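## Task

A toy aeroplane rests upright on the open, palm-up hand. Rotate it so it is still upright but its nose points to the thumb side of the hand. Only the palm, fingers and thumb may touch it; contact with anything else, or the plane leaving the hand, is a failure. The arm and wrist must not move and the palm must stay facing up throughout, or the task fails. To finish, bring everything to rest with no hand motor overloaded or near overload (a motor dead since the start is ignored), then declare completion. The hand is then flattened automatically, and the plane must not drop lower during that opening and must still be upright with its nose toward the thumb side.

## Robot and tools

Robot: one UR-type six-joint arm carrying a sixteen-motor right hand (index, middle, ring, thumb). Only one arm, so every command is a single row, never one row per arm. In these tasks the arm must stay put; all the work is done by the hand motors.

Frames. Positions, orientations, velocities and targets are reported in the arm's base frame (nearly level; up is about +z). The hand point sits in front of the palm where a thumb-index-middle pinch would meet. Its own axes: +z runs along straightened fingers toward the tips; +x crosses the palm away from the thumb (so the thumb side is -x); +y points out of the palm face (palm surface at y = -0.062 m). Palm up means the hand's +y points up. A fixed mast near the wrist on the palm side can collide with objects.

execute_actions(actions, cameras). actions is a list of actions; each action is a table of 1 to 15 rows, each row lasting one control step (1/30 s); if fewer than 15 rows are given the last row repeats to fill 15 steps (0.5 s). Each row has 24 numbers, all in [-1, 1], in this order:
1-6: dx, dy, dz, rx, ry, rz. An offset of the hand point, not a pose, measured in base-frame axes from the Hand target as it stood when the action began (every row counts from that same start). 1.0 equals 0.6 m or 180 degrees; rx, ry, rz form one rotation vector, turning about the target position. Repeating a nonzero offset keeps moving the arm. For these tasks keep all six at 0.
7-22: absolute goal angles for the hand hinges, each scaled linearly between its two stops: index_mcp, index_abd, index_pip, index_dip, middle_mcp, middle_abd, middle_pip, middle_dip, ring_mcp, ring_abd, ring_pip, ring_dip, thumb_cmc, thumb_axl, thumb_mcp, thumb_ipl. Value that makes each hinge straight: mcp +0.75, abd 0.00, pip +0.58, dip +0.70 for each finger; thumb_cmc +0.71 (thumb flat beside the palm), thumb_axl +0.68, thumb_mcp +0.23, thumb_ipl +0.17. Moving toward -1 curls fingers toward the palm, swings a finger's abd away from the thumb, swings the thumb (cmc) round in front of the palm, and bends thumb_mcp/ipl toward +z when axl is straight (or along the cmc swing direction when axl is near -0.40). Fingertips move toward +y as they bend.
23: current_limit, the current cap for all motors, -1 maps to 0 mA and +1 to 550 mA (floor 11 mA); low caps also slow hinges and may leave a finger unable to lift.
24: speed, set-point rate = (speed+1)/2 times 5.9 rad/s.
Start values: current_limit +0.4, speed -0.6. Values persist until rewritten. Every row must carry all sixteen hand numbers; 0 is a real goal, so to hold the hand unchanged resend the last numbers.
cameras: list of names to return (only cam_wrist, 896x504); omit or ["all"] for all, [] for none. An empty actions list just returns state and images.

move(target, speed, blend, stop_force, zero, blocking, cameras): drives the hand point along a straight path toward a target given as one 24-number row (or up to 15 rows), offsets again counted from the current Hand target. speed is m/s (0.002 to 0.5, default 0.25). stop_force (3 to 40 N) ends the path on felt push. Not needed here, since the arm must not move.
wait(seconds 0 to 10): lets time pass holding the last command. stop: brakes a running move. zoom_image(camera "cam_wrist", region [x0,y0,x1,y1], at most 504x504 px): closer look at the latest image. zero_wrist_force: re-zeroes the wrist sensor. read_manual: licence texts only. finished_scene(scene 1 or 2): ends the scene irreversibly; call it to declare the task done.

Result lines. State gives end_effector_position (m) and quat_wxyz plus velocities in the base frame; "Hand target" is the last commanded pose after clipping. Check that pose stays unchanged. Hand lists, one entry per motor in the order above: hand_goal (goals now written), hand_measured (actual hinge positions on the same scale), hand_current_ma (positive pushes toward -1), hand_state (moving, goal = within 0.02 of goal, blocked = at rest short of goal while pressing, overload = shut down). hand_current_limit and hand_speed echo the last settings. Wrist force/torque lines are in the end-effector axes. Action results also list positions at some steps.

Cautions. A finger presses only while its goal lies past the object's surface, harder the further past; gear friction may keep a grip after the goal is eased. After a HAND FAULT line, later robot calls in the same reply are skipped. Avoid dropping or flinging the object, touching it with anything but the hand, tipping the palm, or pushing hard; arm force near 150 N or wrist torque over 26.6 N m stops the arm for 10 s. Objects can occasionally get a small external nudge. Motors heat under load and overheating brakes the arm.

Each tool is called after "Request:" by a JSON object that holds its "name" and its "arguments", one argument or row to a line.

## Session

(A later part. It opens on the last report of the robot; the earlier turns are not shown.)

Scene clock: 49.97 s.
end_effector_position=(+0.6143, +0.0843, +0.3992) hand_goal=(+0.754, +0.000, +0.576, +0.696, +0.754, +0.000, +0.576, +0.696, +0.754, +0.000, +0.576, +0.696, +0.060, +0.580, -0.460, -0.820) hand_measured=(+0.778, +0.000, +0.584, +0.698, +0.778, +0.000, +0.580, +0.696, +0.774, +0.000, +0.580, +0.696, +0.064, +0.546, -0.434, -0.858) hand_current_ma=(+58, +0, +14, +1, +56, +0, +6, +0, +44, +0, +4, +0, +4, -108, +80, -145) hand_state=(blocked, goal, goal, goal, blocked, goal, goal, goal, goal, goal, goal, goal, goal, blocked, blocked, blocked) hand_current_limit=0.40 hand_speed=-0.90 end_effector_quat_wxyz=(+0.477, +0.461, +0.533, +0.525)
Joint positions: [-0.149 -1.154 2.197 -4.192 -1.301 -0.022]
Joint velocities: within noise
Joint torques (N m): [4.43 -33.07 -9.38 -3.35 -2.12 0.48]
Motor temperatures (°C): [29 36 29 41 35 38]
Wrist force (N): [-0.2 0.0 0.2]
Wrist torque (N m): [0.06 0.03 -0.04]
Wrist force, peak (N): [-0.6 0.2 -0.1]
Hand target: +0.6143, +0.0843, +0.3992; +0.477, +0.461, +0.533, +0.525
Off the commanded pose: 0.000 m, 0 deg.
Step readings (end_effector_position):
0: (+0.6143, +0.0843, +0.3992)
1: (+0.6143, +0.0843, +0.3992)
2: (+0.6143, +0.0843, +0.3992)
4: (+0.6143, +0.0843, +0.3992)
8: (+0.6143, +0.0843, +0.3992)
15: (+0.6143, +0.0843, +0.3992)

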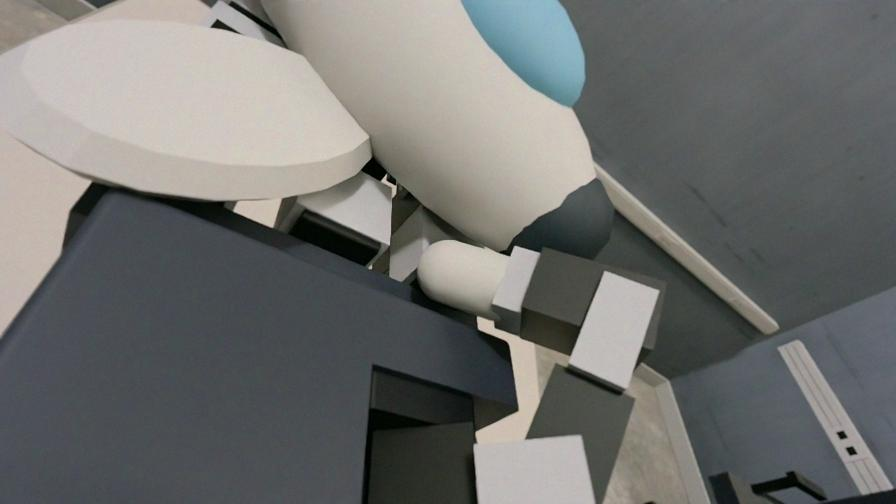

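Request:
{"name": "execute_actions", "arguments": {
  "actions": [
    [[0,0,0,0,0,0,0.754,0,0.576,0.696,0.754,0,0.576,0.696,0.754,0,0.576,0.696,-0.04,0.48,-0.36,-0.9,0.4,-0.9]],
    [[0,0,0,0,0,0,0.754,0,0.576,0.696,0.754,0,0.576,0.696,0.754,0,0.576,0.696,-0.16,0.48,-0.38,-0.84,0.4,-0.9]]
  ]
}}

Request:
{"name": "execute_actions", "arguments": {
  "actions": [
    [[0,0,0,0,0,0,0.754,0,0.576,0.696,0.754,0,0.576,0.696,0.754,0,0.576,0.696,-0.13,0.52,-0.48,-0.75,0.4,-0.9]]
  ]
}}

Request:
{"name": "execute_actions", "arguments": {
  "actions": [
    [[0,0,0,0,0,0,0.754,0,0.576,0.696,0.754,0,0.576,0.696,0.754,0,0.576,0.696,-0.08,0.56,-0.56,-0.66,0.4,-0.9]]
  ]
}}

Scene clock: 51.80 s.
end_effector_position=(+0.6143, +0.0843, +0.3992) hand_goal=(+0.754, +0.000, +0.576, +0.696, +0.754, +0.000, +0.576, +0.696, +0.754, +0.000, +0.576, +0.696, -0.160, +0.480, -0.380, -0.840) hand_measured=(+0.778, +0.000, +0.584, +0.698, +0.778, +0.000, +0.580, +0.696, +0.776, +0.000, +0.582, +0.696, -0.154, +0.486, -0.382, -0.844) hand_current_ma=(+58, +0, +14, +1, +56, +0, +6, +0, +48, +0, +8, +0, +10, +12, -4, -7) hand_state=(blocked, goal, goal, goal, blocked, goal, goal, goal, blocked, goal, goal, goal, goal, goal, goal, goal) hand_current_limit=0.40 hand_speed=-0.90 end_effector_quat_wxyz=(+0.477, +0.461, +0.533, +0.525)
Joint positions: [-0.149 -1.154 2.197 -4.192 -1.301 -0.022]
Joint velocities: within noise
Joint torques (N m): [4.25 -33.21 -9.61 -3.41 -2.18 0.62]
Motor temperatures (°C): [29 36 29 41 35 38]
Wrist force (N): [-0.2 0.2 -0.1]
Wrist torque (N m): [0.12 0.03 -0.04]
Wrist force, peak (N): [-0.5 -0.1 -0.3]
Hand target: +0.6143, +0.0843, +0.3992; +0.477, +0.461, +0.533, +0.525
Off the commanded pose: 0.000 m, 0 deg.
Step readings (end_effector_position):
0: (+0.6143, +0.0843, +0.3992)
1: (+0.6143, +0.0843, +0.3992)
2: (+0.6143, +0.0843, +0.3992)
4: (+0.6143, +0.0843, +0.3992)
8: (+0.6143, +0.0843, +0.3992)
15: (+0.6143, +0.0843, +0.3992)
16: (+0.6143, +0.0843, +0.3992)
17: (+0.6143, +0.0843, +0.3992)
19: (+0.6143, +0.0843, +0.3992)
23: (+0.6143, +0.0843, +0.3992)
30: (+0.6143, +0.0843, +0.3992)

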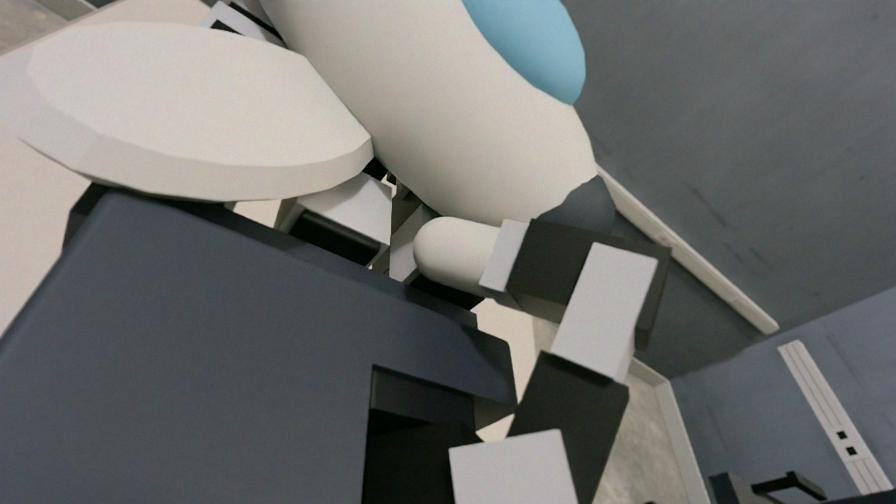

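Scene clock: 52.57 s.
end_effector_position=(+0.6143, +0.0843, +0.3992) hand_goal=(+0.754, +0.000, +0.576, +0.696, +0.754, +0.000, +0.576, +0.696, +0.754, +0.000, +0.576, +0.696, -0.130, +0.520, -0.480, -0.750) hand_measured=(+0.780, +0.000, +0.586, +0.698, +0.778, +0.000, +0.580, +0.696, +0.776, +0.000, +0.582, +0.696, -0.130, +0.516, -0.466, -0.754) hand_current_ma=(+60, +0, +16, +2, +56, +0, +6, +0, +48, +0, +8, +0, +1, -5, +38, -9) hand_state=(blocked, goal, goal, goal, blocked, goal, goal, goal, blocked, goal, goal, goal, goal, goal, goal, goal) hand_current_limit=0.40 hand_speed=-0.90 end_effector_quat_wxyz=(+0.477, +0.461, +0.533, +0.525)
Joint positions: [-0.149 -1.154 2.197 -4.192 -1.301 -0.022]
Joint velocities: within noise
Joint torques (N m): [4.83 -32.58 -9.51 -3.5 -2.07 0.67]
Motor temperatures (°C): [29 36 29 41 35 38]
Wrist force (N): [-0.2 0.1 -0.1]
Wrist torque (N m): [0.11 0.03 -0.05]
Wrist force, peak (N): [-0.6 0.0 0.2]
Hand target: +0.6143, +0.0843, +0.3992; +0.477, +0.461, +0.533, +0.525
Off the commanded pose: 0.000 m, 0 deg.
Step readings (end_effector_position):
0: (+0.6143, +0.0843, +0.3992)
1: (+0.6143, +0.0843, +0.3992)
2: (+0.6143, +0.0843, +0.3992)
4: (+0.6143, +0.0843, +0.3992)
8: (+0.6143, +0.0843, +0.3992)
15: (+0.6143, +0.0843, +0.3992)

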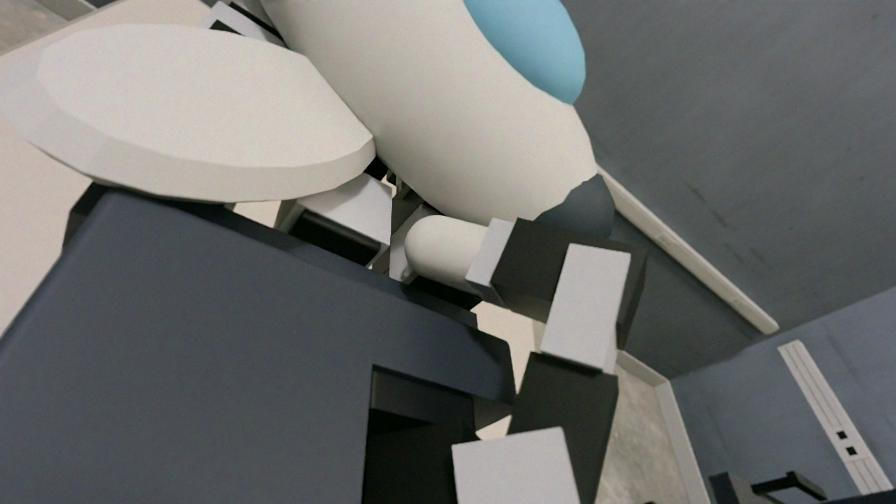

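Scene clock: 53.30 s.
end_effector_position=(+0.6143, +0.0843, +0.3992) hand_goal=(+0.754, +0.000, +0.576, +0.696, +0.754, +0.000, +0.576, +0.696, +0.754, +0.000, +0.576, +0.696, -0.080, +0.560, -0.560, -0.660) hand_measured=(+0.780, +0.000, +0.586, +0.698, +0.778, +0.000, +0.580, +0.696, +0.776, +0.000, +0.582, +0.696, -0.078, +0.516, -0.520, -0.660) hand_current_ma=(+60, +0, +16, +2, +56, +0, +6, +0, +48, +0, +8, +0, +2, -146, +139, +1) hand_state=(blocked, goal, goal, goal, blocked, goal, goal, goal, blocked, goal, goal, goal, goal, blocked, blocked, goal) hand_current_limit=0.40 hand_speed=-0.90 end_effector_quat_wxyz=(+0.477, +0.461, +0.533, +0.525)
Joint positions: [-0.149 -1.154 2.197 -4.192 -1.301 -0.022]
Joint velocities: within noise
Joint torques (N m): [4.52 -33.43 -9.63 -3.39 -2.04 0.72]
Motor temperatures (°C): [29 36 29 41 35 38]
Wrist force (N): [-0.4 0.1 -0.2]
Wrist torque (N m): [0.10 0.05 -0.06]
Wrist force, peak (N): [-0.6 -0.2 0.1]
Hand target: +0.6143, +0.0843, +0.3992; +0.477, +0.461, +0.533, +0.525
Off the commanded pose: 0.000 m, 0 deg.
Step readings (end_effector_position):
0: (+0.6143, +0.0843, +0.3992)
1: (+0.6143, +0.0843, +0.3992)
2: (+0.6143, +0.0843, +0.3992)
4: (+0.6143, +0.0843, +0.3992)
8: (+0.6143, +0.0843, +0.3992)
15: (+0.6143, +0.0843, +0.3992)

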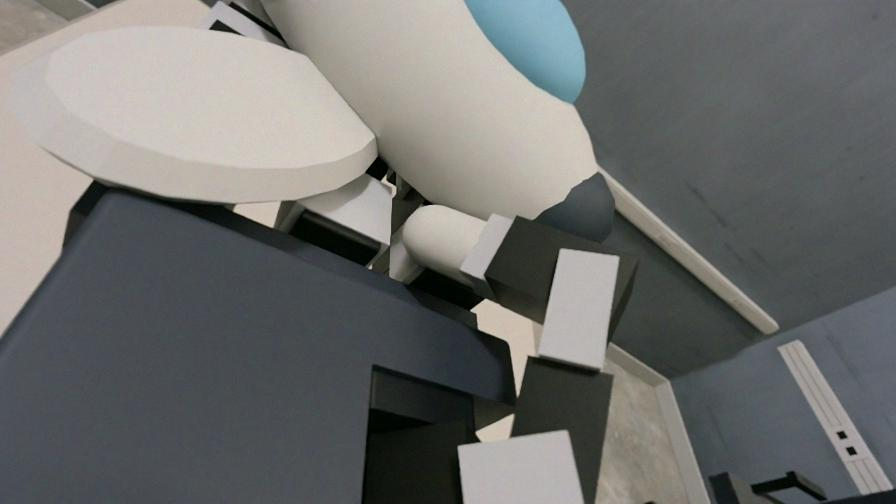

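Request:
{"name": "execute_actions", "arguments": {
  "actions": [
    [[0,0,0,0,0,0,0.754,0,0.576,0.696,0.754,0,0.576,0.696,0.754,0,0.576,0.696,-0.16,0.5,-0.44,-0.76,0.4,-0.9]],
    [[0,0,0,0,0,0,0.754,0,0.576,0.696,0.754,0,0.576,0.696,0.754,0,0.576,0.696,-0.35,0.48,-0.42,-0.75,0.4,-0.9]]
  ]
}}

Request:
{"name": "execute_actions", "arguments": {
  "actions": [
    [[0,0,0,0,0,0,0.754,0,0.576,0.696,0.754,0,0.576,0.696,0.754,0,0.576,0.696,-0.33,0.5,-0.53,-0.62,0.4,-0.9]]
  ]
}}

Request:
{"name": "execute_actions", "arguments": {
  "actions": [
    [[0,0,0,0,0,0,0.754,0,0.576,0.696,0.754,0,0.576,0.696,0.754,0,0.576,0.696,-0.25,0.54,-0.6,-0.52,0.4,-0.9]]
  ]
}}

Scene clock: 55.43 s.
end_effector_position=(+0.6143, +0.0843, +0.3992) hand_goal=(+0.754, +0.000, +0.576, +0.696, +0.754, +0.000, +0.576, +0.696, +0.754, +0.000, +0.576, +0.696, -0.350, +0.480, -0.420, -0.750) hand_measured=(+0.780, +0.000, +0.586, +0.698, +0.778, +0.000, +0.580, +0.696, +0.776, +0.000, +0.582, +0.696, -0.346, +0.484, -0.432, -0.748) hand_current_ma=(+60, +0, +16, +2, +56, +0, +6, +0, +48, +0, +8, +0, +4, +8, -28, +1) hand_state=(blocked, goal, goal, goal, blocked, goal, goal, goal, blocked, goal, goal, goal, goal, goal, goal, goal) hand_current_limit=0.40 hand_speed=-0.90 end_effector_quat_wxyz=(+0.477, +0.461, +0.533, +0.525)
Joint positions: [-0.149 -1.154 2.197 -4.192 -1.301 -0.022]
Joint velocities: within noise
Joint torques (N m): [4.97 -32.8 -9.63 -3.41 -2.05 0.91]
Motor temperatures (°C): [29 36 29 41 35 38]
Wrist force (N): [-0.3 0.0 0.1]
Wrist torque (N m): [0.08 0.04 -0.08]
Wrist force, peak (N): [-0.6 -0.1 0.2]
Hand target: +0.6143, +0.0843, +0.3992; +0.477, +0.461, +0.533, +0.525
Off the commanded pose: 0.000 m, 0 deg.
Step readings (end_effector_position):
0: (+0.6143, +0.0843, +0.3992)
1: (+0.6143, +0.0843, +0.3992)
2: (+0.6143, +0.0843, +0.3992)
4: (+0.6143, +0.0843, +0.3992)
8: (+0.6143, +0.0843, +0.3992)
15: (+0.6143, +0.0843, +0.3992)
16: (+0.6143, +0.0843, +0.3992)
17: (+0.6143, +0.0843, +0.3992)
19: (+0.6143, +0.0843, +0.3992)
23: (+0.6143, +0.0843, +0.3992)
30: (+0.6143, +0.0843, +0.3992)

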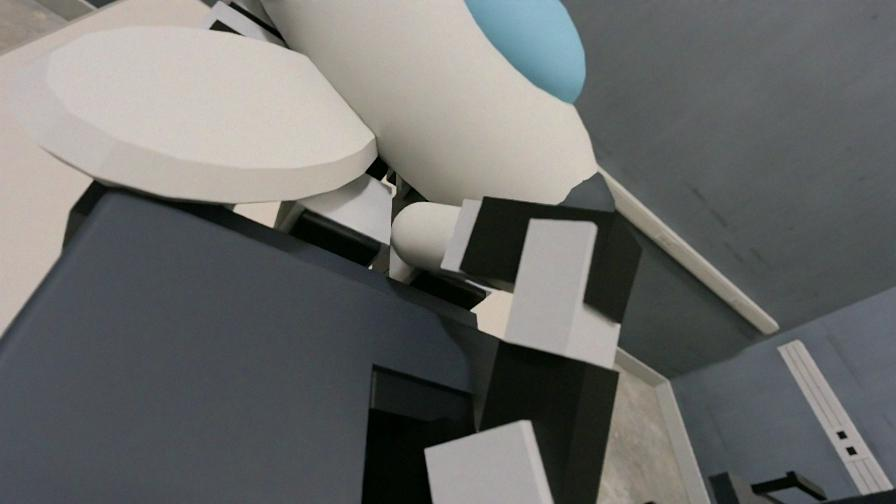

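Scene clock: 56.40 s.
end_effector_position=(+0.6143, +0.0843, +0.3992) hand_goal=(+0.754, +0.000, +0.576, +0.696, +0.754, +0.000, +0.576, +0.696, +0.754, +0.000, +0.576, +0.696, -0.330, +0.500, -0.530, -0.620) hand_measured=(+0.780, +0.000, +0.586, +0.698, +0.778, +0.000, +0.580, +0.696, +0.776, +0.000, +0.582, +0.696, -0.326, +0.504, -0.520, -0.622) hand_current_ma=(+60, +0, +16, +2, +56, +0, +6, +0, +48, +0, +8, +0, +3, +5, +25, -3) hand_state=(blocked, goal, goal, goal, blocked, goal, goal, goal, blocked, goal, goal, goal, goal, goal, goal, goal) hand_current_limit=0.40 hand_speed=-0.90 end_effector_quat_wxyz=(+0.477, +0.461, +0.533, +0.525)
Joint positions: [-0.149 -1.154 2.197 -4.192 -1.301 -0.022]
Joint velocities: within noise
Joint torques (N m): [4.4 -33.45 -9.93 -3.4 -1.97 0.94]
Motor temperatures (°C): [29 36 29 41 35 38]
Wrist force (N): [-0.5 0.0 0.3]
Wrist torque (N m): [0.06 0.06 -0.09]
Wrist force, peak (N): [-0.6 -0.2 0.0]
Hand target: +0.6143, +0.0843, +0.3992; +0.477, +0.461, +0.533, +0.525
Off the commanded pose: 0.000 m, 0 deg.
Step readings (end_effector_position):
0: (+0.6143, +0.0843, +0.3992)
1: (+0.6143, +0.0843, +0.3992)
2: (+0.6143, +0.0843, +0.3992)
4: (+0.6143, +0.0843, +0.3992)
8: (+0.6143, +0.0843, +0.3992)
15: (+0.6143, +0.0843, +0.3992)

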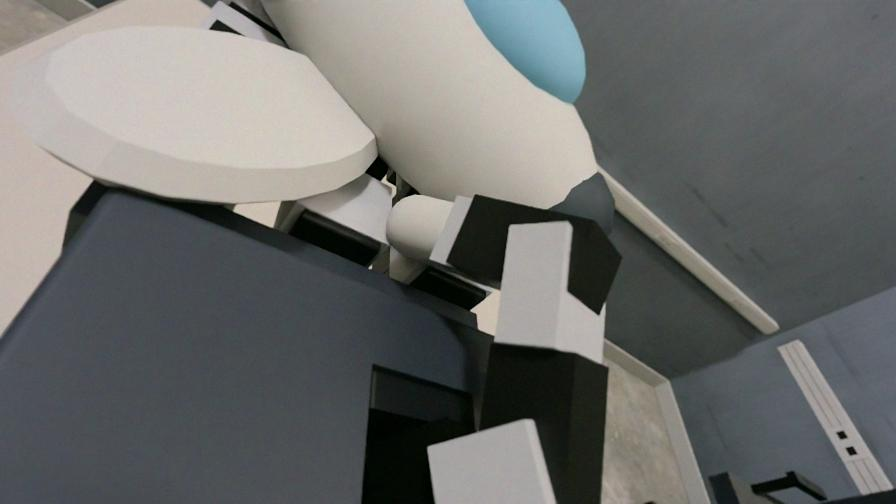

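Scene clock: 57.20 s.
end_effector_position=(+0.6143, +0.0843, +0.3992) hand_goal=(+0.754, +0.000, +0.576, +0.696, +0.754, +0.000, +0.576, +0.696, +0.754, +0.000, +0.576, +0.696, -0.250, +0.540, -0.600, -0.520) hand_measured=(+0.780, +0.000, +0.586, +0.698, +0.778, +0.000, +0.580, +0.696, +0.776, +0.000, +0.582, +0.696, -0.250, +0.522, -0.586, -0.522) hand_current_ma=(+60, +0, +16, +2, +56, +0, +6, +0, +48, +0, +8, +0, +1, -49, +37, -2) hand_state=(blocked, goal, goal, goal, blocked, goal, goal, goal, blocked, goal, goal, goal, goal, goal, goal, goal) hand_current_limit=0.40 hand_speed=-0.90 end_effector_quat_wxyz=(+0.477, +0.461, +0.533, +0.525)
Joint positions: [-0.149 -1.154 2.197 -4.192 -1.301 -0.022]
Joint velocities: within noise
Joint torques (N m): [4.58 -33.5 -9.7 -3.32 -2.12 1.02]
Motor temperatures (°C): [29 36 29 41 35 38]
Wrist force (N): [-0.5 0.0 0.1]
Wrist torque (N m): [0.09 0.06 -0.08]
Wrist force, peak (N): [-0.6 0.0 -0.1]
Hand target: +0.6143, +0.0843, +0.3992; +0.477, +0.461, +0.533, +0.525
Off the commanded pose: 0.000 m, 0 deg.
Step readings (end_effector_position):
0: (+0.6143, +0.0843, +0.3992)
1: (+0.6143, +0.0843, +0.3992)
2: (+0.6143, +0.0843, +0.3992)
4: (+0.6143, +0.0843, +0.3992)
8: (+0.6143, +0.0843, +0.3992)
15: (+0.6143, +0.0843, +0.3992)

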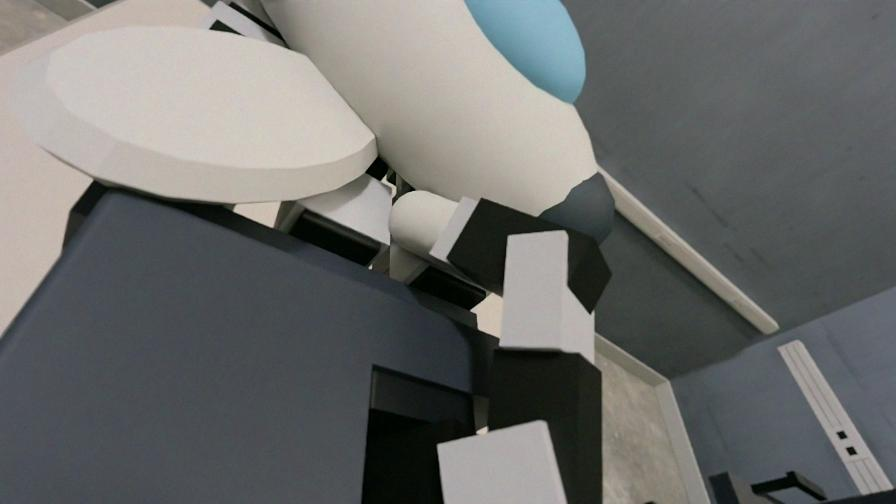

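Request:
{"name": "execute_actions", "arguments": {
  "actions": [
    [[0,0,0,0,0,0,0.754,0,0.576,0.696,0.754,0,0.576,0.696,0.754,0,0.576,0.696,-0.4,0.4,-0.4,-0.65,0.4,-0.9]],
    [[0,0,0,0,0,0,0.754,0,0.576,0.696,0.754,0,0.576,0.696,0.754,0,0.576,0.696,-0.6,0.3,-0.22,-0.65,0.4,-0.9]]
  ]
}}

Request:
{"name": "execute_actions", "arguments": {
  "actions": [
    [[0,0,0,0,0,0,0.754,0,0.576,0.696,0.754,0,0.576,0.696,0.754,0,0.576,0.696,-0.55,0.4,-0.25,-0.6,0.4,-0.9]]
  ]
}}

Request:
{"name": "execute_actions", "arguments": {
  "actions": [
    [[0,0,0,0,0,0,0.754,0,0.576,0.696,0.754,0,0.576,0.696,0.754,0,0.576,0.696,-0.45,0.42,-0.28,-0.55,0.4,-0.9]]
  ]
}}

Scene clock: 60.63 s.
end_effector_position=(+0.6143, +0.0843, +0.3992) hand_goal=(+0.754, +0.000, +0.576, +0.696, +0.754, +0.000, +0.576, +0.696, +0.754, +0.000, +0.576, +0.696, -0.600, +0.300, -0.220, -0.650) hand_measured=(+0.780, +0.000, +0.586, +0.698, +0.778, +0.000, +0.580, +0.696, +0.776, +0.000, +0.582, +0.696, -0.600, +0.302, -0.232, -0.650) hand_current_ma=(+60, +0, +16, +2, +56, +0, +6, +0, +48, +0, +8, +0, +0, +3, -29, +1) hand_state=(blocked, goal, goal, goal, blocked, goal, goal, goal, blocked, goal, goal, goal, goal, goal, goal, goal) hand_current_limit=0.40 hand_speed=-0.90 end_effector_quat_wxyz=(+0.477, +0.461, +0.533, +0.525)
Joint positions: [-0.149 -1.154 2.197 -4.192 -1.301 -0.022]
Joint velocities: within noise
Joint torques (N m): [3.89 -33.59 -9.39 -3.26 -2.05 1.21]
Motor temperatures (°C): [29 36 29 41 35 38]
Wrist force (N): [-0.2 -0.3 0.0]
Wrist torque (N m): [0.04 0.02 -0.08]
Wrist force, peak (N): [-0.5 -0.4 0.3]
Hand target: +0.6143, +0.0843, +0.3992; +0.477, +0.461, +0.533, +0.525
Off the commanded pose: 0.000 m, 0 deg.
Step readings (end_effector_position):
0: (+0.6143, +0.0843, +0.3992)
1: (+0.6143, +0.0843, +0.3992)
2: (+0.6143, +0.0843, +0.3992)
4: (+0.6143, +0.0843, +0.3992)
8: (+0.6143, +0.0843, +0.3992)
15: (+0.6143, +0.0843, +0.3992)
16: (+0.6143, +0.0843, +0.3992)
17: (+0.6143, +0.0843, +0.3992)
19: (+0.6143, +0.0843, +0.3992)
23: (+0.6143, +0.0843, +0.3992)
30: (+0.6143, +0.0843, +0.3992)

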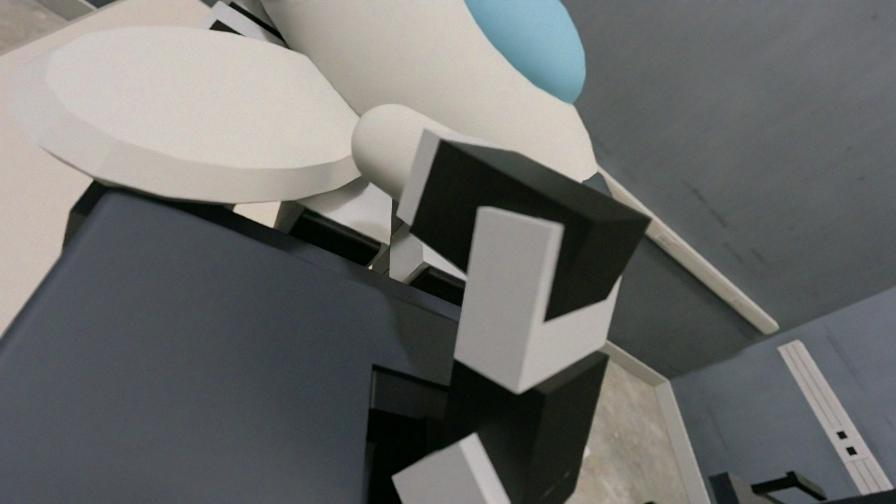

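Scene clock: 61.37 s.
end_effector_position=(+0.6143, +0.0843, +0.3992) hand_goal=(+0.754, +0.000, +0.576, +0.696, +0.754, +0.000, +0.576, +0.696, +0.754, +0.000, +0.576, +0.696, -0.550, +0.400, -0.250, -0.600) hand_measured=(+0.780, +0.000, +0.586, +0.698, +0.778, +0.000, +0.580, +0.696, +0.776, +0.000, +0.582, +0.696, -0.556, +0.398, -0.252, -0.604) hand_current_ma=(+60, +0, +16, +2, +56, +0, +6, +0, +48, +0, +8, +0, -8, -3, -4, -9) hand_state=(blocked, goal, goal, goal, blocked, goal, goal, goal, blocked, goal, goal, goal, goal, goal, goal, goal) hand_current_limit=0.40 hand_speed=-0.90 end_effector_quat_wxyz=(+0.477, +0.461, +0.533, +0.525)
Joint positions: [-0.149 -1.154 2.197 -4.192 -1.301 -0.022]
Joint velocities: within noise
Joint torques (N m): [4.78 -33.48 -10.32 -3.34 -2.03 1.39]
Motor temperatures (°C): [29 36 29 41 35 38]
Wrist force (N): [-0.5 0.0 0.1]
Wrist torque (N m): [0.06 0.06 -0.10]
Wrist force, peak (N): [-0.5 0.1 -0.3]
Hand target: +0.6143, +0.0843, +0.3992; +0.477, +0.461, +0.533, +0.525
Off the commanded pose: 0.000 m, 0 deg.
Step readings (end_effector_position):
0: (+0.6143, +0.0843, +0.3992)
1: (+0.6143, +0.0843, +0.3992)
2: (+0.6143, +0.0843, +0.3992)
4: (+0.6143, +0.0843, +0.3992)
8: (+0.6143, +0.0843, +0.3992)
15: (+0.6143, +0.0843, +0.3992)

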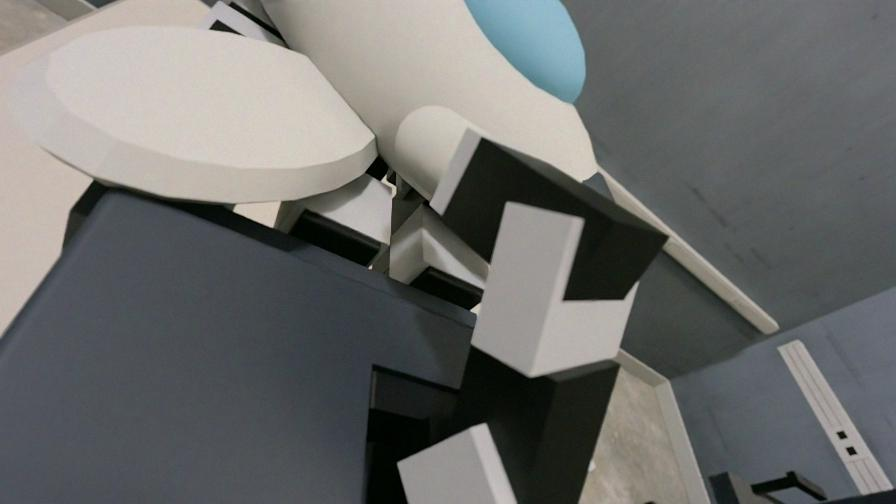

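Scene clock: 62.07 s.
end_effector_position=(+0.6143, +0.0843, +0.3992) hand_goal=(+0.754, +0.000, +0.576, +0.696, +0.754, +0.000, +0.576, +0.696, +0.754, +0.000, +0.576, +0.696, -0.450, +0.420, -0.280, -0.550) hand_measured=(+0.780, +0.000, +0.586, +0.698, +0.778, +0.000, +0.580, +0.696, +0.776, +0.000, +0.582, +0.696, -0.458, +0.418, -0.282, -0.554) hand_current_ma=(+60, +0, +16, +2, +56, +0, +6, +0, +48, +0, +8, +0, -13, -3, -5, -10) hand_state=(blocked, goal, goal, goal, blocked, goal, goal, goal, blocked, goal, goal, goal, goal, goal, goal, goal) hand_current_limit=0.40 hand_speed=-0.90 end_effector_quat_wxyz=(+0.477, +0.461, +0.533, +0.525)
Joint positions: [-0.149 -1.154 2.197 -4.192 -1.301 -0.022]
Joint velocities: within noise
Joint torques (N m): [4.35 -33.43 -10.1 -3.3 -2.12 1.38]
Motor temperatures (°C): [29 36 29 41 35 38]
Wrist force (N): [0.1 0.1 0.1]
Wrist torque (N m): [0.08 -0.02 -0.04]
Wrist force, peak (N): [-0.5 -0.1 0.0]
Hand target: +0.6143, +0.0843, +0.3992; +0.477, +0.461, +0.533, +0.525
Off the commanded pose: 0.000 m, 0 deg.
Step readings (end_effector_position):
0: (+0.6143, +0.0843, +0.3992)
1: (+0.6143, +0.0843, +0.3992)
2: (+0.6143, +0.0843, +0.3992)
4: (+0.6143, +0.0843, +0.3992)
8: (+0.6143, +0.0843, +0.3992)
15: (+0.6143, +0.0843, +0.3992)

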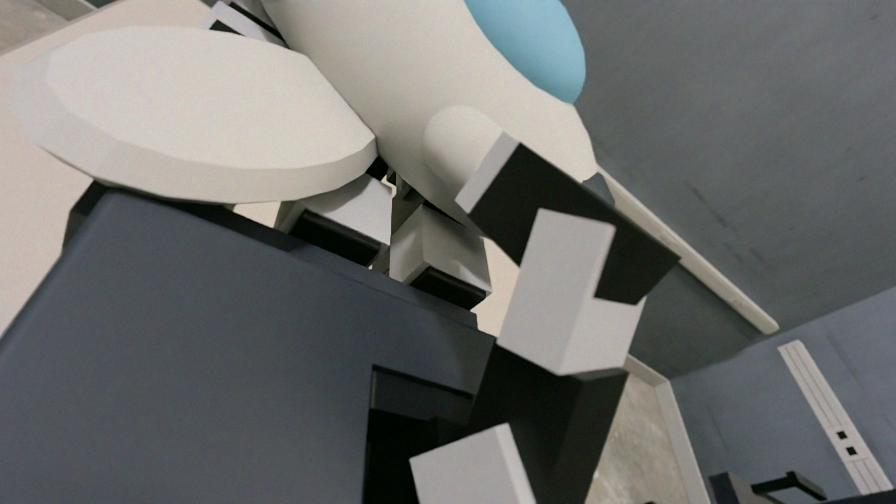

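Request:
{"name": "execute_actions", "arguments": {
  "actions": [
    [[0,0,0,0,0,0,0.754,0,0.576,0.696,0.754,0,0.576,0.696,0.754,0,0.576,0.696,-0.38,0.46,-0.35,-0.55,0.4,-0.9]]
  ]
}}

Request:
{"name": "execute_actions", "arguments": {
  "actions": [
    [[0,0,0,0,0,0,0.754,0,0.576,0.696,0.754,0,0.576,0.696,0.754,0,0.576,0.696,-0.3,0.48,-0.42,-0.52,0.4,-0.9]]
  ]
}}

Request:
{"name": "execute_actions", "arguments": {
  "actions": [
    [[0,0,0,0,0,0,0.754,0,0.576,0.696,0.754,0,0.576,0.696,0.754,0,0.576,0.696,-0.2,0.5,-0.48,-0.5,0.4,-0.9]]
  ]
}}

Scene clock: 63.33 s.
end_effector_position=(+0.6143, +0.0843, +0.3992) hand_goal=(+0.754, +0.000, +0.576, +0.696, +0.754, +0.000, +0.576, +0.696, +0.754, +0.000, +0.576, +0.696, -0.380, +0.460, -0.350, -0.550) hand_measured=(+0.780, +0.000, +0.586, +0.698, +0.778, +0.000, +0.580, +0.696, +0.776, +0.000, +0.582, +0.696, -0.384, +0.446, -0.348, -0.552) hand_current_ma=(+64, +0, +17, +2, +56, +0, +6, +0, +48, +0, +8, +0, -6, -30, +3, -2) hand_state=(blocked, goal, goal, goal, blocked, goal, goal, goal, blocked, goal, goal, goal, goal, goal, goal, goal) hand_current_limit=0.40 hand_speed=-0.90 end_effector_quat_wxyz=(+0.477, +0.461, +0.533, +0.525)
Joint positions: [-0.149 -1.154 2.197 -4.192 -1.301 -0.022]
Joint velocities: within noise
Joint torques (N m): [4.51 -33.24 -9.84 -3.31 -2.06 1.49]
Motor temperatures (°C): [29 36 29 41 35 38]
Wrist force (N): [-0.2 0.1 0.0]
Wrist torque (N m): [0.09 0.02 -0.05]
Wrist force, peak (N): [-0.5 0.2 0.1]
Hand target: +0.6143, +0.0843, +0.3992; +0.477, +0.461, +0.533, +0.525
Off the commanded pose: 0.000 m, 0 deg.
Step readings (end_effector_position):
0: (+0.6143, +0.0843, +0.3992)
1: (+0.6143, +0.0843, +0.3992)
2: (+0.6143, +0.0843, +0.3992)
4: (+0.6143, +0.0843, +0.3992)
8: (+0.6143, +0.0843, +0.3992)
15: (+0.6143, +0.0843, +0.3992)

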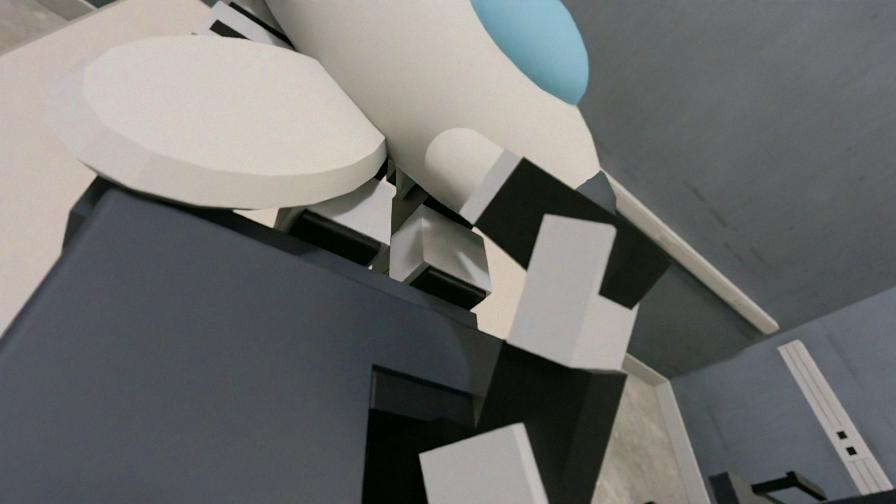

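Scene clock: 64.03 s.
end_effector_position=(+0.6143, +0.0843, +0.3992) hand_goal=(+0.754, +0.000, +0.576, +0.696, +0.754, +0.000, +0.576, +0.696, +0.754, +0.000, +0.576, +0.696, -0.300, +0.480, -0.420, -0.520) hand_measured=(+0.780, +0.000, +0.586, +0.698, +0.778, +0.000, +0.580, +0.696, +0.776, +0.000, +0.582, +0.696, -0.304, +0.472, -0.422, -0.524) hand_current_ma=(+64, +0, +17, +2, +56, +0, +6, +0, +48, +0, +8, +0, -4, -16, -1, -9) hand_state=(blocked, goal, goal, goal, blocked, goal, goal, goal, blocked, goal, goal, goal, goal, goal, goal, goal) hand_current_limit=0.40 hand_speed=-0.90 end_effector_quat_wxyz=(+0.477, +0.461, +0.533, +0.525)
Joint positions: [-0.149 -1.154 2.197 -4.192 -1.301 -0.022]
Joint velocities: within noise
Joint torques (N m): [5.01 -33.64 -9.59 -3.24 -2.03 1.52]
Motor temperatures (°C): [29 36 29 41 35 38]
Wrist force (N): [-0.3 -0.1 0.1]
Wrist torque (N m): [0.07 0.04 -0.07]
Wrist force, peak (N): [-0.5 -0.1 -0.1]
Hand target: +0.6143, +0.0843, +0.3992; +0.477, +0.461, +0.533, +0.525
Off the commanded pose: 0.000 m, 0 deg.
Step readings (end_effector_position):
0: (+0.6143, +0.0843, +0.3992)
1: (+0.6143, +0.0843, +0.3992)
2: (+0.6143, +0.0843, +0.3992)
4: (+0.6143, +0.0843, +0.3992)
8: (+0.6143, +0.0843, +0.3992)
15: (+0.6143, +0.0843, +0.3992)

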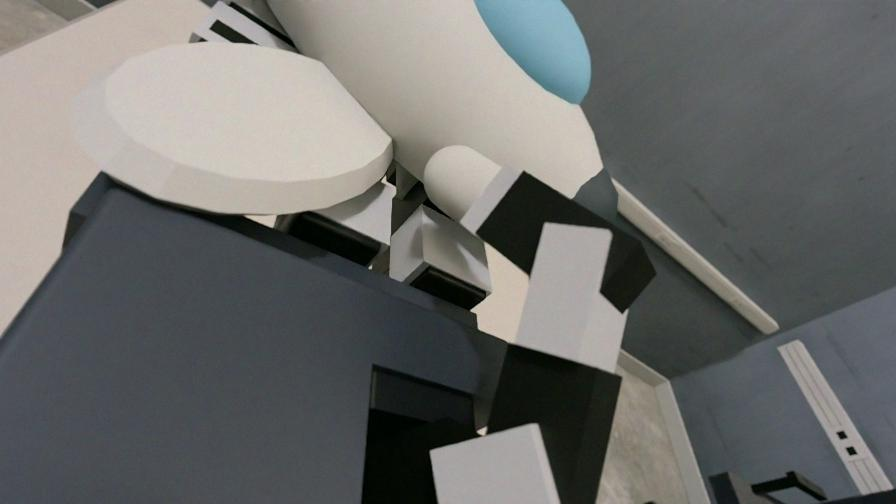

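Scene clock: 64.73 s.
end_effector_position=(+0.6143, +0.0843, +0.3992) hand_goal=(+0.754, +0.000, +0.576, +0.696, +0.754, +0.000, +0.576, +0.696, +0.754, +0.000, +0.576, +0.696, -0.200, +0.500, -0.480, -0.500) hand_measured=(+0.780, +0.000, +0.586, +0.698, +0.778, +0.000, +0.580, +0.696, +0.776, +0.000, +0.582, +0.696, -0.204, +0.498, -0.484, -0.504) hand_current_ma=(+64, +0, +17, +2, +56, +0, +6, +0, +48, +0, +8, +0, -4, -2, -8, -10) hand_state=(blocked, goal, goal, goal, blocked, goal, goal, goal, blocked, goal, goal, goal, goal, goal, goal, goal) hand_current_limit=0.40 hand_speed=-0.90 end_effector_quat_wxyz=(+0.477, +0.461, +0.533, +0.525)
Joint positions: [-0.149 -1.154 2.197 -4.192 -1.301 -0.022]
Joint velocities: within noise
Joint torques (N m): [5.05 -33.31 -10.2 -3.29 -2.1 1.48]
Motor temperatures (°C): [29 36 29 41 35 38]
Wrist force (N): [-0.1 0.1 0.0]
Wrist torque (N m): [0.11 0.01 -0.03]
Wrist force, peak (N): [-0.6 0.0 -0.1]
Hand target: +0.6143, +0.0843, +0.3992; +0.477, +0.461, +0.533, +0.525
Off the commanded pose: 0.000 m, 0 deg.
Step readings (end_effector_position):
0: (+0.6143, +0.0843, +0.3992)
1: (+0.6143, +0.0843, +0.3992)
2: (+0.6143, +0.0843, +0.3992)
4: (+0.6143, +0.0843, +0.3992)
8: (+0.6143, +0.0843, +0.3992)
15: (+0.6143, +0.0843, +0.3992)

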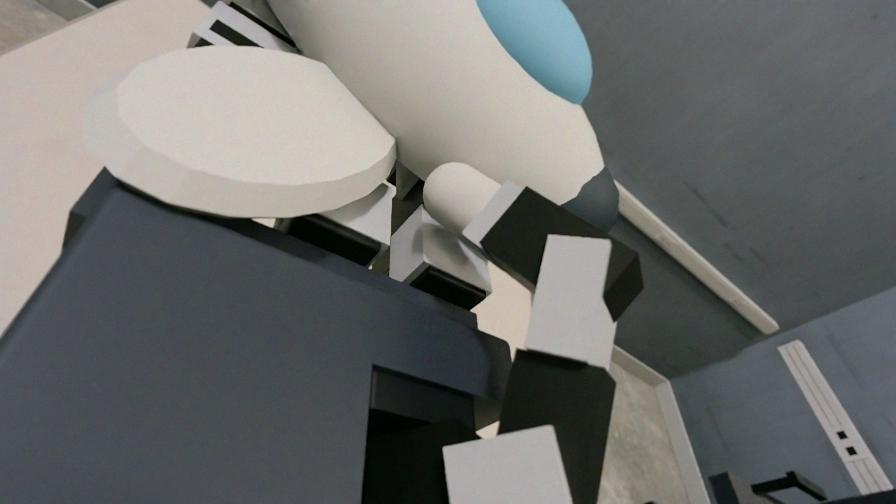

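Request:
{"name": "execute_actions", "arguments": {
  "actions": [
    [[0,0,0,0,0,0,0.754,0,0.576,0.696,0.754,0,0.576,0.696,0.754,0,0.576,0.696,-0.25,0.52,-0.5,-0.43,0.4,-0.9]]
  ]
}}

Request:
{"name": "execute_actions", "arguments": {
  "actions": [
    [[0,0,0,0,0,0,0.754,0,0.576,0.696,0.754,0,0.576,0.696,0.754,0,0.576,0.696,-0.22,0.54,-0.54,-0.38,0.4,-0.9]]
  ]
}}

Request:
{"name": "execute_actions", "arguments": {
  "actions": [
    [[0,0,0,0,0,0,0.754,0,0.576,0.696,0.754,0,0.576,0.696,0.754,0,0.576,0.696,-0.18,0.57,-0.6,-0.3,0.4,-0.9]]
  ]
}}

Scene clock: 66.40 s.
end_effector_position=(+0.6143, +0.0843, +0.3992) hand_goal=(+0.754, +0.000, +0.576, +0.696, +0.754, +0.000, +0.576, +0.696, +0.754, +0.000, +0.576, +0.696, -0.250, +0.520, -0.500, -0.430) hand_measured=(+0.780, +0.000, +0.586, +0.698, +0.778, +0.000, +0.580, +0.696, +0.776, +0.000, +0.582, +0.696, -0.246, +0.520, -0.506, -0.440) hand_current_ma=(+64, +0, +17, +2, +56, +0, +6, +0, +48, +0, +8, +0, +5, +0, -14, -24) hand_state=(blocked, goal, goal, goal, blocked, goal, goal, goal, blocked, goal, goal, goal, goal, goal, goal, goal) hand_current_limit=0.40 hand_speed=-0.90 end_effector_quat_wxyz=(+0.477, +0.461, +0.533, +0.525)
Joint positions: [-0.149 -1.154 2.197 -4.192 -1.301 -0.022]
Joint velocities: within noise
Joint torques (N m): [5.27 -33.77 -9.92 -3.26 -2.05 1.76]
Motor temperatures (°C): [29 36 29 41 35 38]
Wrist force (N): [-0.2 0.0 -0.1]
Wrist torque (N m): [0.11 0.03 -0.05]
Wrist force, peak (N): [-0.5 -0.1 -0.2]
Hand target: +0.6143, +0.0843, +0.3992; +0.477, +0.461, +0.533, +0.525
Off the commanded pose: 0.000 m, 0 deg.
Step readings (end_effector_position):
0: (+0.6143, +0.0843, +0.3992)
1: (+0.6143, +0.0843, +0.3992)
2: (+0.6143, +0.0843, +0.3992)
4: (+0.6143, +0.0843, +0.3992)
8: (+0.6143, +0.0843, +0.3992)
15: (+0.6143, +0.0843, +0.3992)

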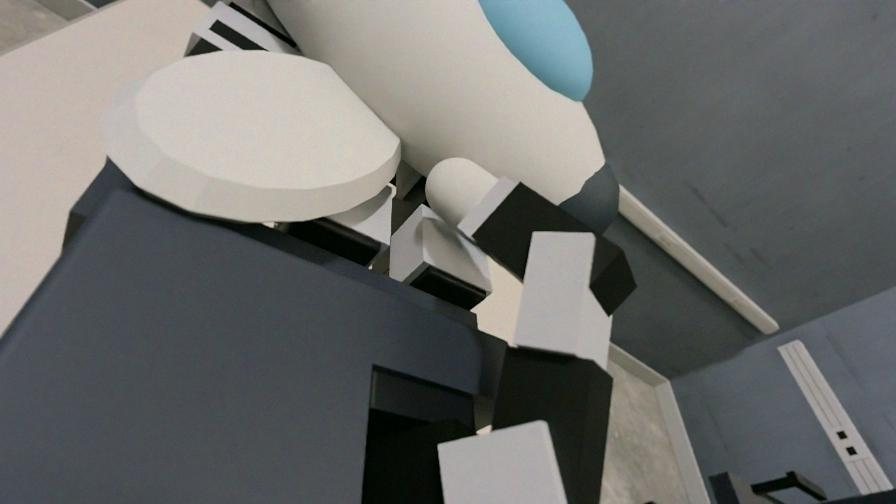

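Scene clock: 67.10 s.
end_effector_position=(+0.6143, +0.0843, +0.3992) hand_goal=(+0.754, +0.000, +0.576, +0.696, +0.754, +0.000, +0.576, +0.696, +0.754, +0.000, +0.576, +0.696, -0.220, +0.540, -0.540, -0.380) hand_measured=(+0.780, +0.000, +0.586, +0.698, +0.778, +0.000, +0.580, +0.696, +0.776, +0.000, +0.582, +0.696, -0.222, +0.538, -0.544, -0.388) hand_current_ma=(+64, +0, +17, +2, +56, +0, +6, +0, +48, +0, +8, +0, -2, -4, -7, -18) hand_state=(blocked, goal, goal, goal, blocked, goal, goal, goal, blocked, goal, goal, goal, goal, goal, goal, goal) hand_current_limit=0.40 hand_speed=-0.90 end_effector_quat_wxyz=(+0.477, +0.461, +0.533, +0.525)
Joint positions: [-0.149 -1.154 2.197 -4.192 -1.301 -0.022]
Joint velocities: within noise
Joint torques (N m): [4.54 -33.61 -9.66 -3.24 -2.12 1.75]
Motor temperatures (°C): [29 36 29 41 35 38]
Wrist force (N): [-0.4 -0.4 0.0]
Wrist torque (N m): [0.06 0.06 -0.07]
Wrist force, peak (N): [-0.5 -0.3 0.5]
Hand target: +0.6143, +0.0843, +0.3992; +0.477, +0.461, +0.533, +0.525
Off the commanded pose: 0.000 m, 0 deg.
Step readings (end_effector_position):
0: (+0.6143, +0.0843, +0.3992)
1: (+0.6143, +0.0843, +0.3992)
2: (+0.6143, +0.0843, +0.3992)
4: (+0.6143, +0.0843, +0.3992)
8: (+0.6143, +0.0843, +0.3992)
15: (+0.6143, +0.0843, +0.3992)

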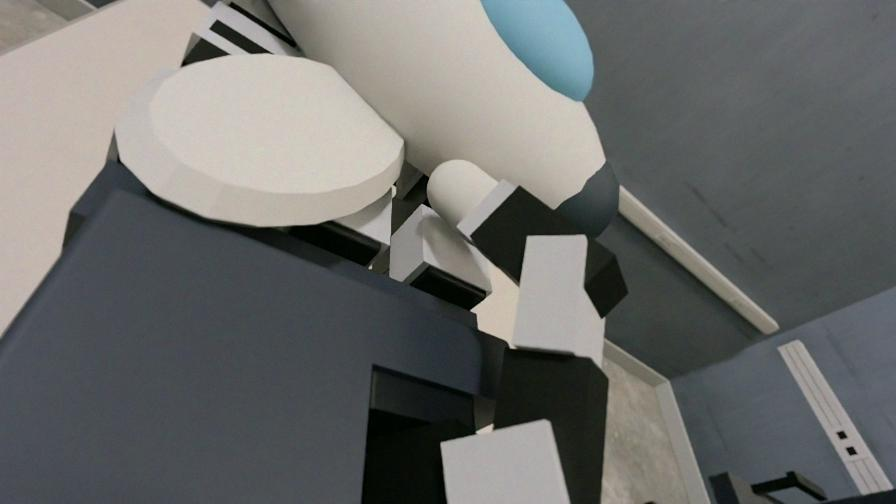

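Scene clock: 67.80 s.
end_effector_position=(+0.6143, +0.0843, +0.3992) hand_goal=(+0.754, +0.000, +0.576, +0.696, +0.754, +0.000, +0.576, +0.696, +0.754, +0.000, +0.576, +0.696, -0.180, +0.570, -0.600, -0.300) hand_measured=(+0.780, +0.000, +0.586, +0.698, +0.778, +0.000, +0.580, +0.696, +0.776, +0.000, +0.582, +0.696, -0.182, +0.570, -0.608, -0.310) hand_current_ma=(+64, +0, +17, +2, +56, +0, +6, +0, +48, +0, +8, +0, -1, +1, -16, -24) hand_state=(blocked, goal, goal, goal, blocked, goal, goal, goal, blocked, goal, goal, goal, goal, goal, goal, goal) hand_current_limit=0.40 hand_speed=-0.90 end_effector_quat_wxyz=(+0.477, +0.461, +0.533, +0.525)
Joint positions: [-0.149 -1.154 2.197 -4.192 -1.301 -0.022]
Joint velocities: within noise
Joint torques (N m): [4.43 -33.95 -9.64 -3.29 -2.09 1.74]
Motor temperatures (°C): [29 36 29 41 35 38]
Wrist force (N): [-0.3 0.1 -0.1]
Wrist torque (N m): [0.13 0.04 -0.05]
Wrist force, peak (N): [-0.4 0.0 0.3]
Hand target: +0.6143, +0.0843, +0.3992; +0.477, +0.461, +0.533, +0.525
Off the commanded pose: 0.000 m, 0 deg.
Step readings (end_effector_position):
0: (+0.6143, +0.0843, +0.3992)
1: (+0.6143, +0.0843, +0.3992)
2: (+0.6143, +0.0843, +0.3992)
4: (+0.6143, +0.0843, +0.3992)
8: (+0.6143, +0.0843, +0.3992)
15: (+0.6143, +0.0843, +0.3992)

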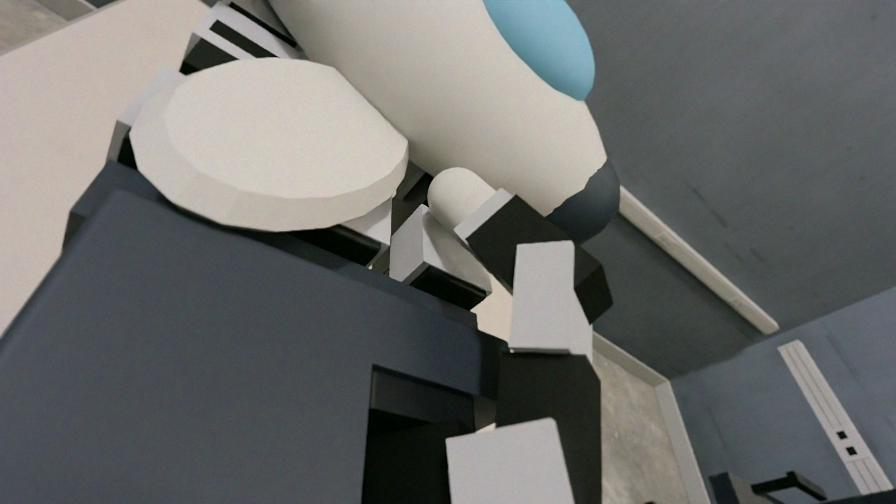

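Request:
{"name": "execute_actions", "arguments": {
  "actions": [
    [[0,0,0,0,0,0,0.754,0,0.576,0.696,0.754,0,0.576,0.696,0.754,0,0.576,0.696,-0.19,0.6,-0.62,-0.23,0.4,-0.9]]
  ]
}}

Request:
{"name": "execute_actions", "arguments": {
  "actions": [
    [[0,0,0,0,0,0,0.754,0,0.576,0.696,0.754,0,0.576,0.696,0.754,0,0.576,0.696,-0.2,0.63,-0.62,-0.15,0.4,-0.9]]
  ]
}}

Request:
{"name": "execute_actions", "arguments": {
  "actions": [
    [[0,0,0,0,0,0,0.754,0,0.576,0.696,0.754,0,0.576,0.696,0.754,0,0.576,0.696,-0.2,0.66,-0.62,-0.06,0.4,-0.9]]
  ]
}}

Scene clock: 69.27 s.
end_effector_position=(+0.6143, +0.0843, +0.3992) hand_goal=(+0.754, +0.000, +0.576, +0.696, +0.754, +0.000, +0.576, +0.696, +0.754, +0.000, +0.576, +0.696, -0.190, +0.600, -0.620, -0.230) hand_measured=(+0.780, +0.000, +0.586, +0.698, +0.778, +0.000, +0.580, +0.696, +0.776, +0.000, +0.582, +0.696, -0.186, +0.602, -0.628, -0.240) hand_current_ma=(+64, +0, +17, +2, +56, +0, +6, +0, +48, +0, +8, +0, +5, +1, -17, -24) hand_state=(blocked, goal, goal, goal, blocked, goal, goal, goal, blocked, goal, goal, goal, goal, goal, goal, goal) hand_current_limit=0.40 hand_speed=-0.90 end_effector_quat_wxyz=(+0.477, +0.461, +0.533, +0.525)
Joint positions: [-0.149 -1.154 2.197 -4.192 -1.301 -0.022]
Joint velocities: within noise
Joint torques (N m): [4.5 -33.95 -9.95 -3.27 -2.09 1.77]
Motor temperatures (°C): [29 36 29 41 35 38]
Wrist force (N): [-0.2 0.2 0.1]
Wrist torque (N m): [0.13 0.03 -0.04]
Wrist force, peak (N): [-0.4 0.0 -0.3]
Hand target: +0.6143, +0.0843, +0.3992; +0.477, +0.461, +0.533, +0.525
Off the commanded pose: 0.000 m, 0 deg.
Step readings (end_effector_position):
0: (+0.6143, +0.0843, +0.3992)
1: (+0.6143, +0.0843, +0.3992)
2: (+0.6143, +0.0843, +0.3992)
4: (+0.6143, +0.0843, +0.3992)
8: (+0.6143, +0.0843, +0.3992)
15: (+0.6143, +0.0843, +0.3992)

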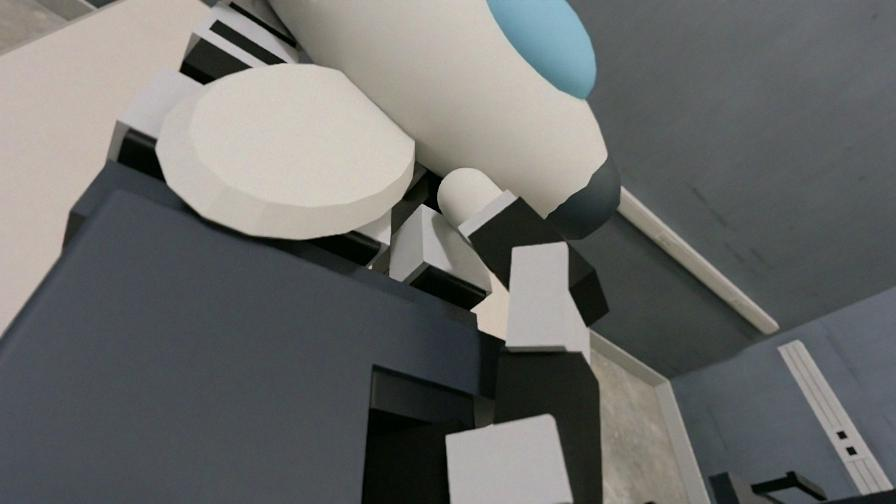

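Scene clock: 69.97 s.
end_effector_position=(+0.6143, +0.0843, +0.3992) hand_goal=(+0.754, +0.000, +0.576, +0.696, +0.754, +0.000, +0.576, +0.696, +0.754, +0.000, +0.576, +0.696, -0.200, +0.630, -0.620, -0.150) hand_measured=(+0.780, +0.000, +0.586, +0.698, +0.778, +0.000, +0.580, +0.696, +0.776, +0.000, +0.582, +0.696, -0.196, +0.630, -0.628, -0.160) hand_current_ma=(+64, +0, +17, +2, +56, +0, +6, +0, +48, +0, +8, +0, +7, +1, -18, -22) hand_state=(blocked, goal, goal, goal, blocked, goal, goal, goal, blocked, goal, goal, goal, goal, goal, goal, goal) hand_current_limit=0.40 hand_speed=-0.90 end_effector_quat_wxyz=(+0.477, +0.461, +0.533, +0.525)
Joint positions: [-0.149 -1.154 2.197 -4.192 -1.301 -0.022]
Joint velocities: within noise
Joint torques (N m): [4.9 -33.99 -9.99 -3.23 -2.04 1.68]
Motor temperatures (°C): [29 36 29 41 35 38]
Wrist force (N): [-0.2 -0.1 -0.1]
Wrist torque (N m): [0.11 0.03 -0.04]
Wrist force, peak (N): [-0.4 -0.4 -0.1]
Hand target: +0.6143, +0.0843, +0.3992; +0.477, +0.461, +0.533, +0.525
Off the commanded pose: 0.000 m, 0 deg.
Step readings (end_effector_position):
0: (+0.6143, +0.0843, +0.3992)
1: (+0.6143, +0.0843, +0.3992)
2: (+0.6143, +0.0843, +0.3992)
4: (+0.6143, +0.0843, +0.3992)
8: (+0.6143, +0.0843, +0.3992)
15: (+0.6143, +0.0843, +0.3992)

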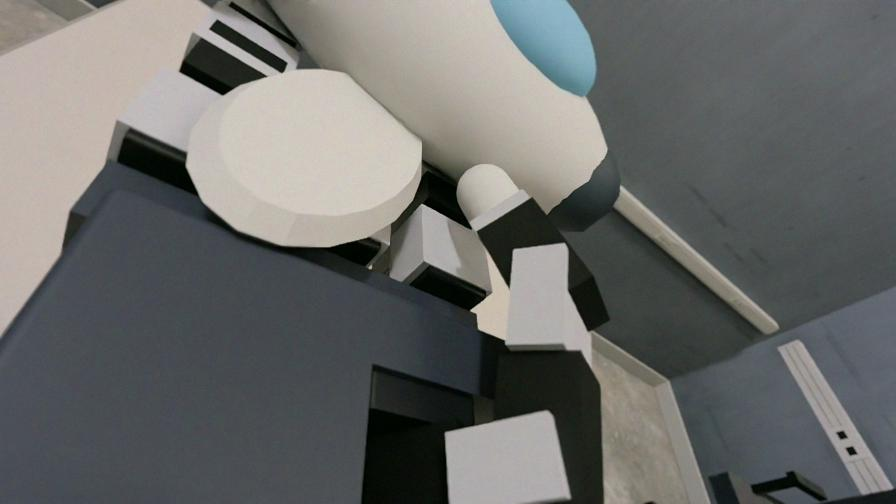

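Scene clock: 70.70 s.
end_effector_position=(+0.6143, +0.0843, +0.3992) hand_goal=(+0.754, +0.000, +0.576, +0.696, +0.754, +0.000, +0.576, +0.696, +0.754, +0.000, +0.576, +0.696, -0.200, +0.660, -0.620, -0.060) hand_measured=(+0.780, +0.000, +0.586, +0.698, +0.778, +0.000, +0.580, +0.696, +0.776, +0.000, +0.582, +0.696, -0.196, +0.660, -0.628, -0.068) hand_current_ma=(+64, +0, +17, +2, +56, +0, +6, +0, +48, +0, +8, +0, +7, +0, -18, -20) hand_state=(blocked, goal, goal, goal, blocked, goal, goal, goal, blocked, goal, goal, goal, goal, goal, goal, goal) hand_current_limit=0.40 hand_speed=-0.90 end_effector_quat_wxyz=(+0.477, +0.461, +0.533, +0.525)
Joint positions: [-0.149 -1.154 2.197 -4.192 -1.301 -0.022]
Joint velocities: within noise
Joint torques (N m): [4.68 -33.65 -10.15 -3.26 -2.08 1.69]
Motor temperatures (°C): [29 36 29 41 35 38]
Wrist force (N): [-0.5 -0.2 0.1]
Wrist torque (N m): [0.08 0.07 -0.07]
Wrist force, peak (N): [-0.5 -0.2 0.1]
Hand target: +0.6143, +0.0843, +0.3992; +0.477, +0.461, +0.533, +0.525
Off the commanded pose: 0.000 m, 0 deg.
Step readings (end_effector_position):
0: (+0.6143, +0.0843, +0.3992)
1: (+0.6143, +0.0843, +0.3992)
2: (+0.6143, +0.0843, +0.3992)
4: (+0.6143, +0.0843, +0.3992)
8: (+0.6143, +0.0843, +0.3992)
15: (+0.6143, +0.0843, +0.3992)

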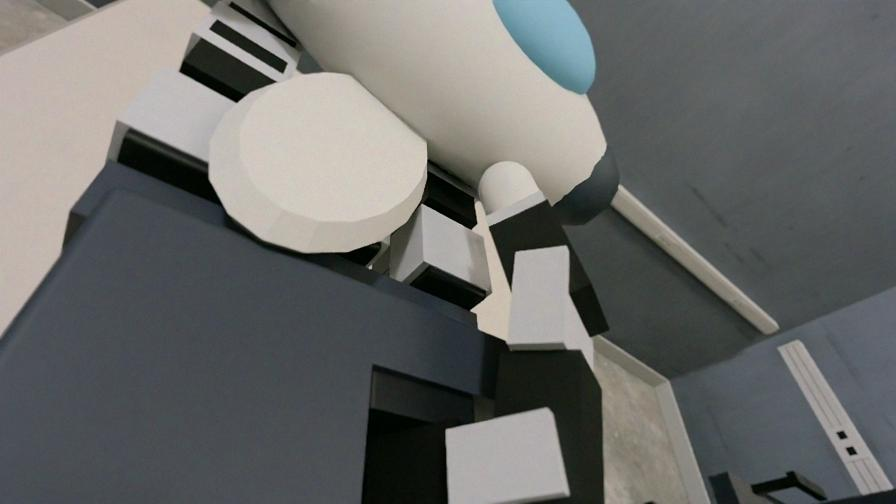

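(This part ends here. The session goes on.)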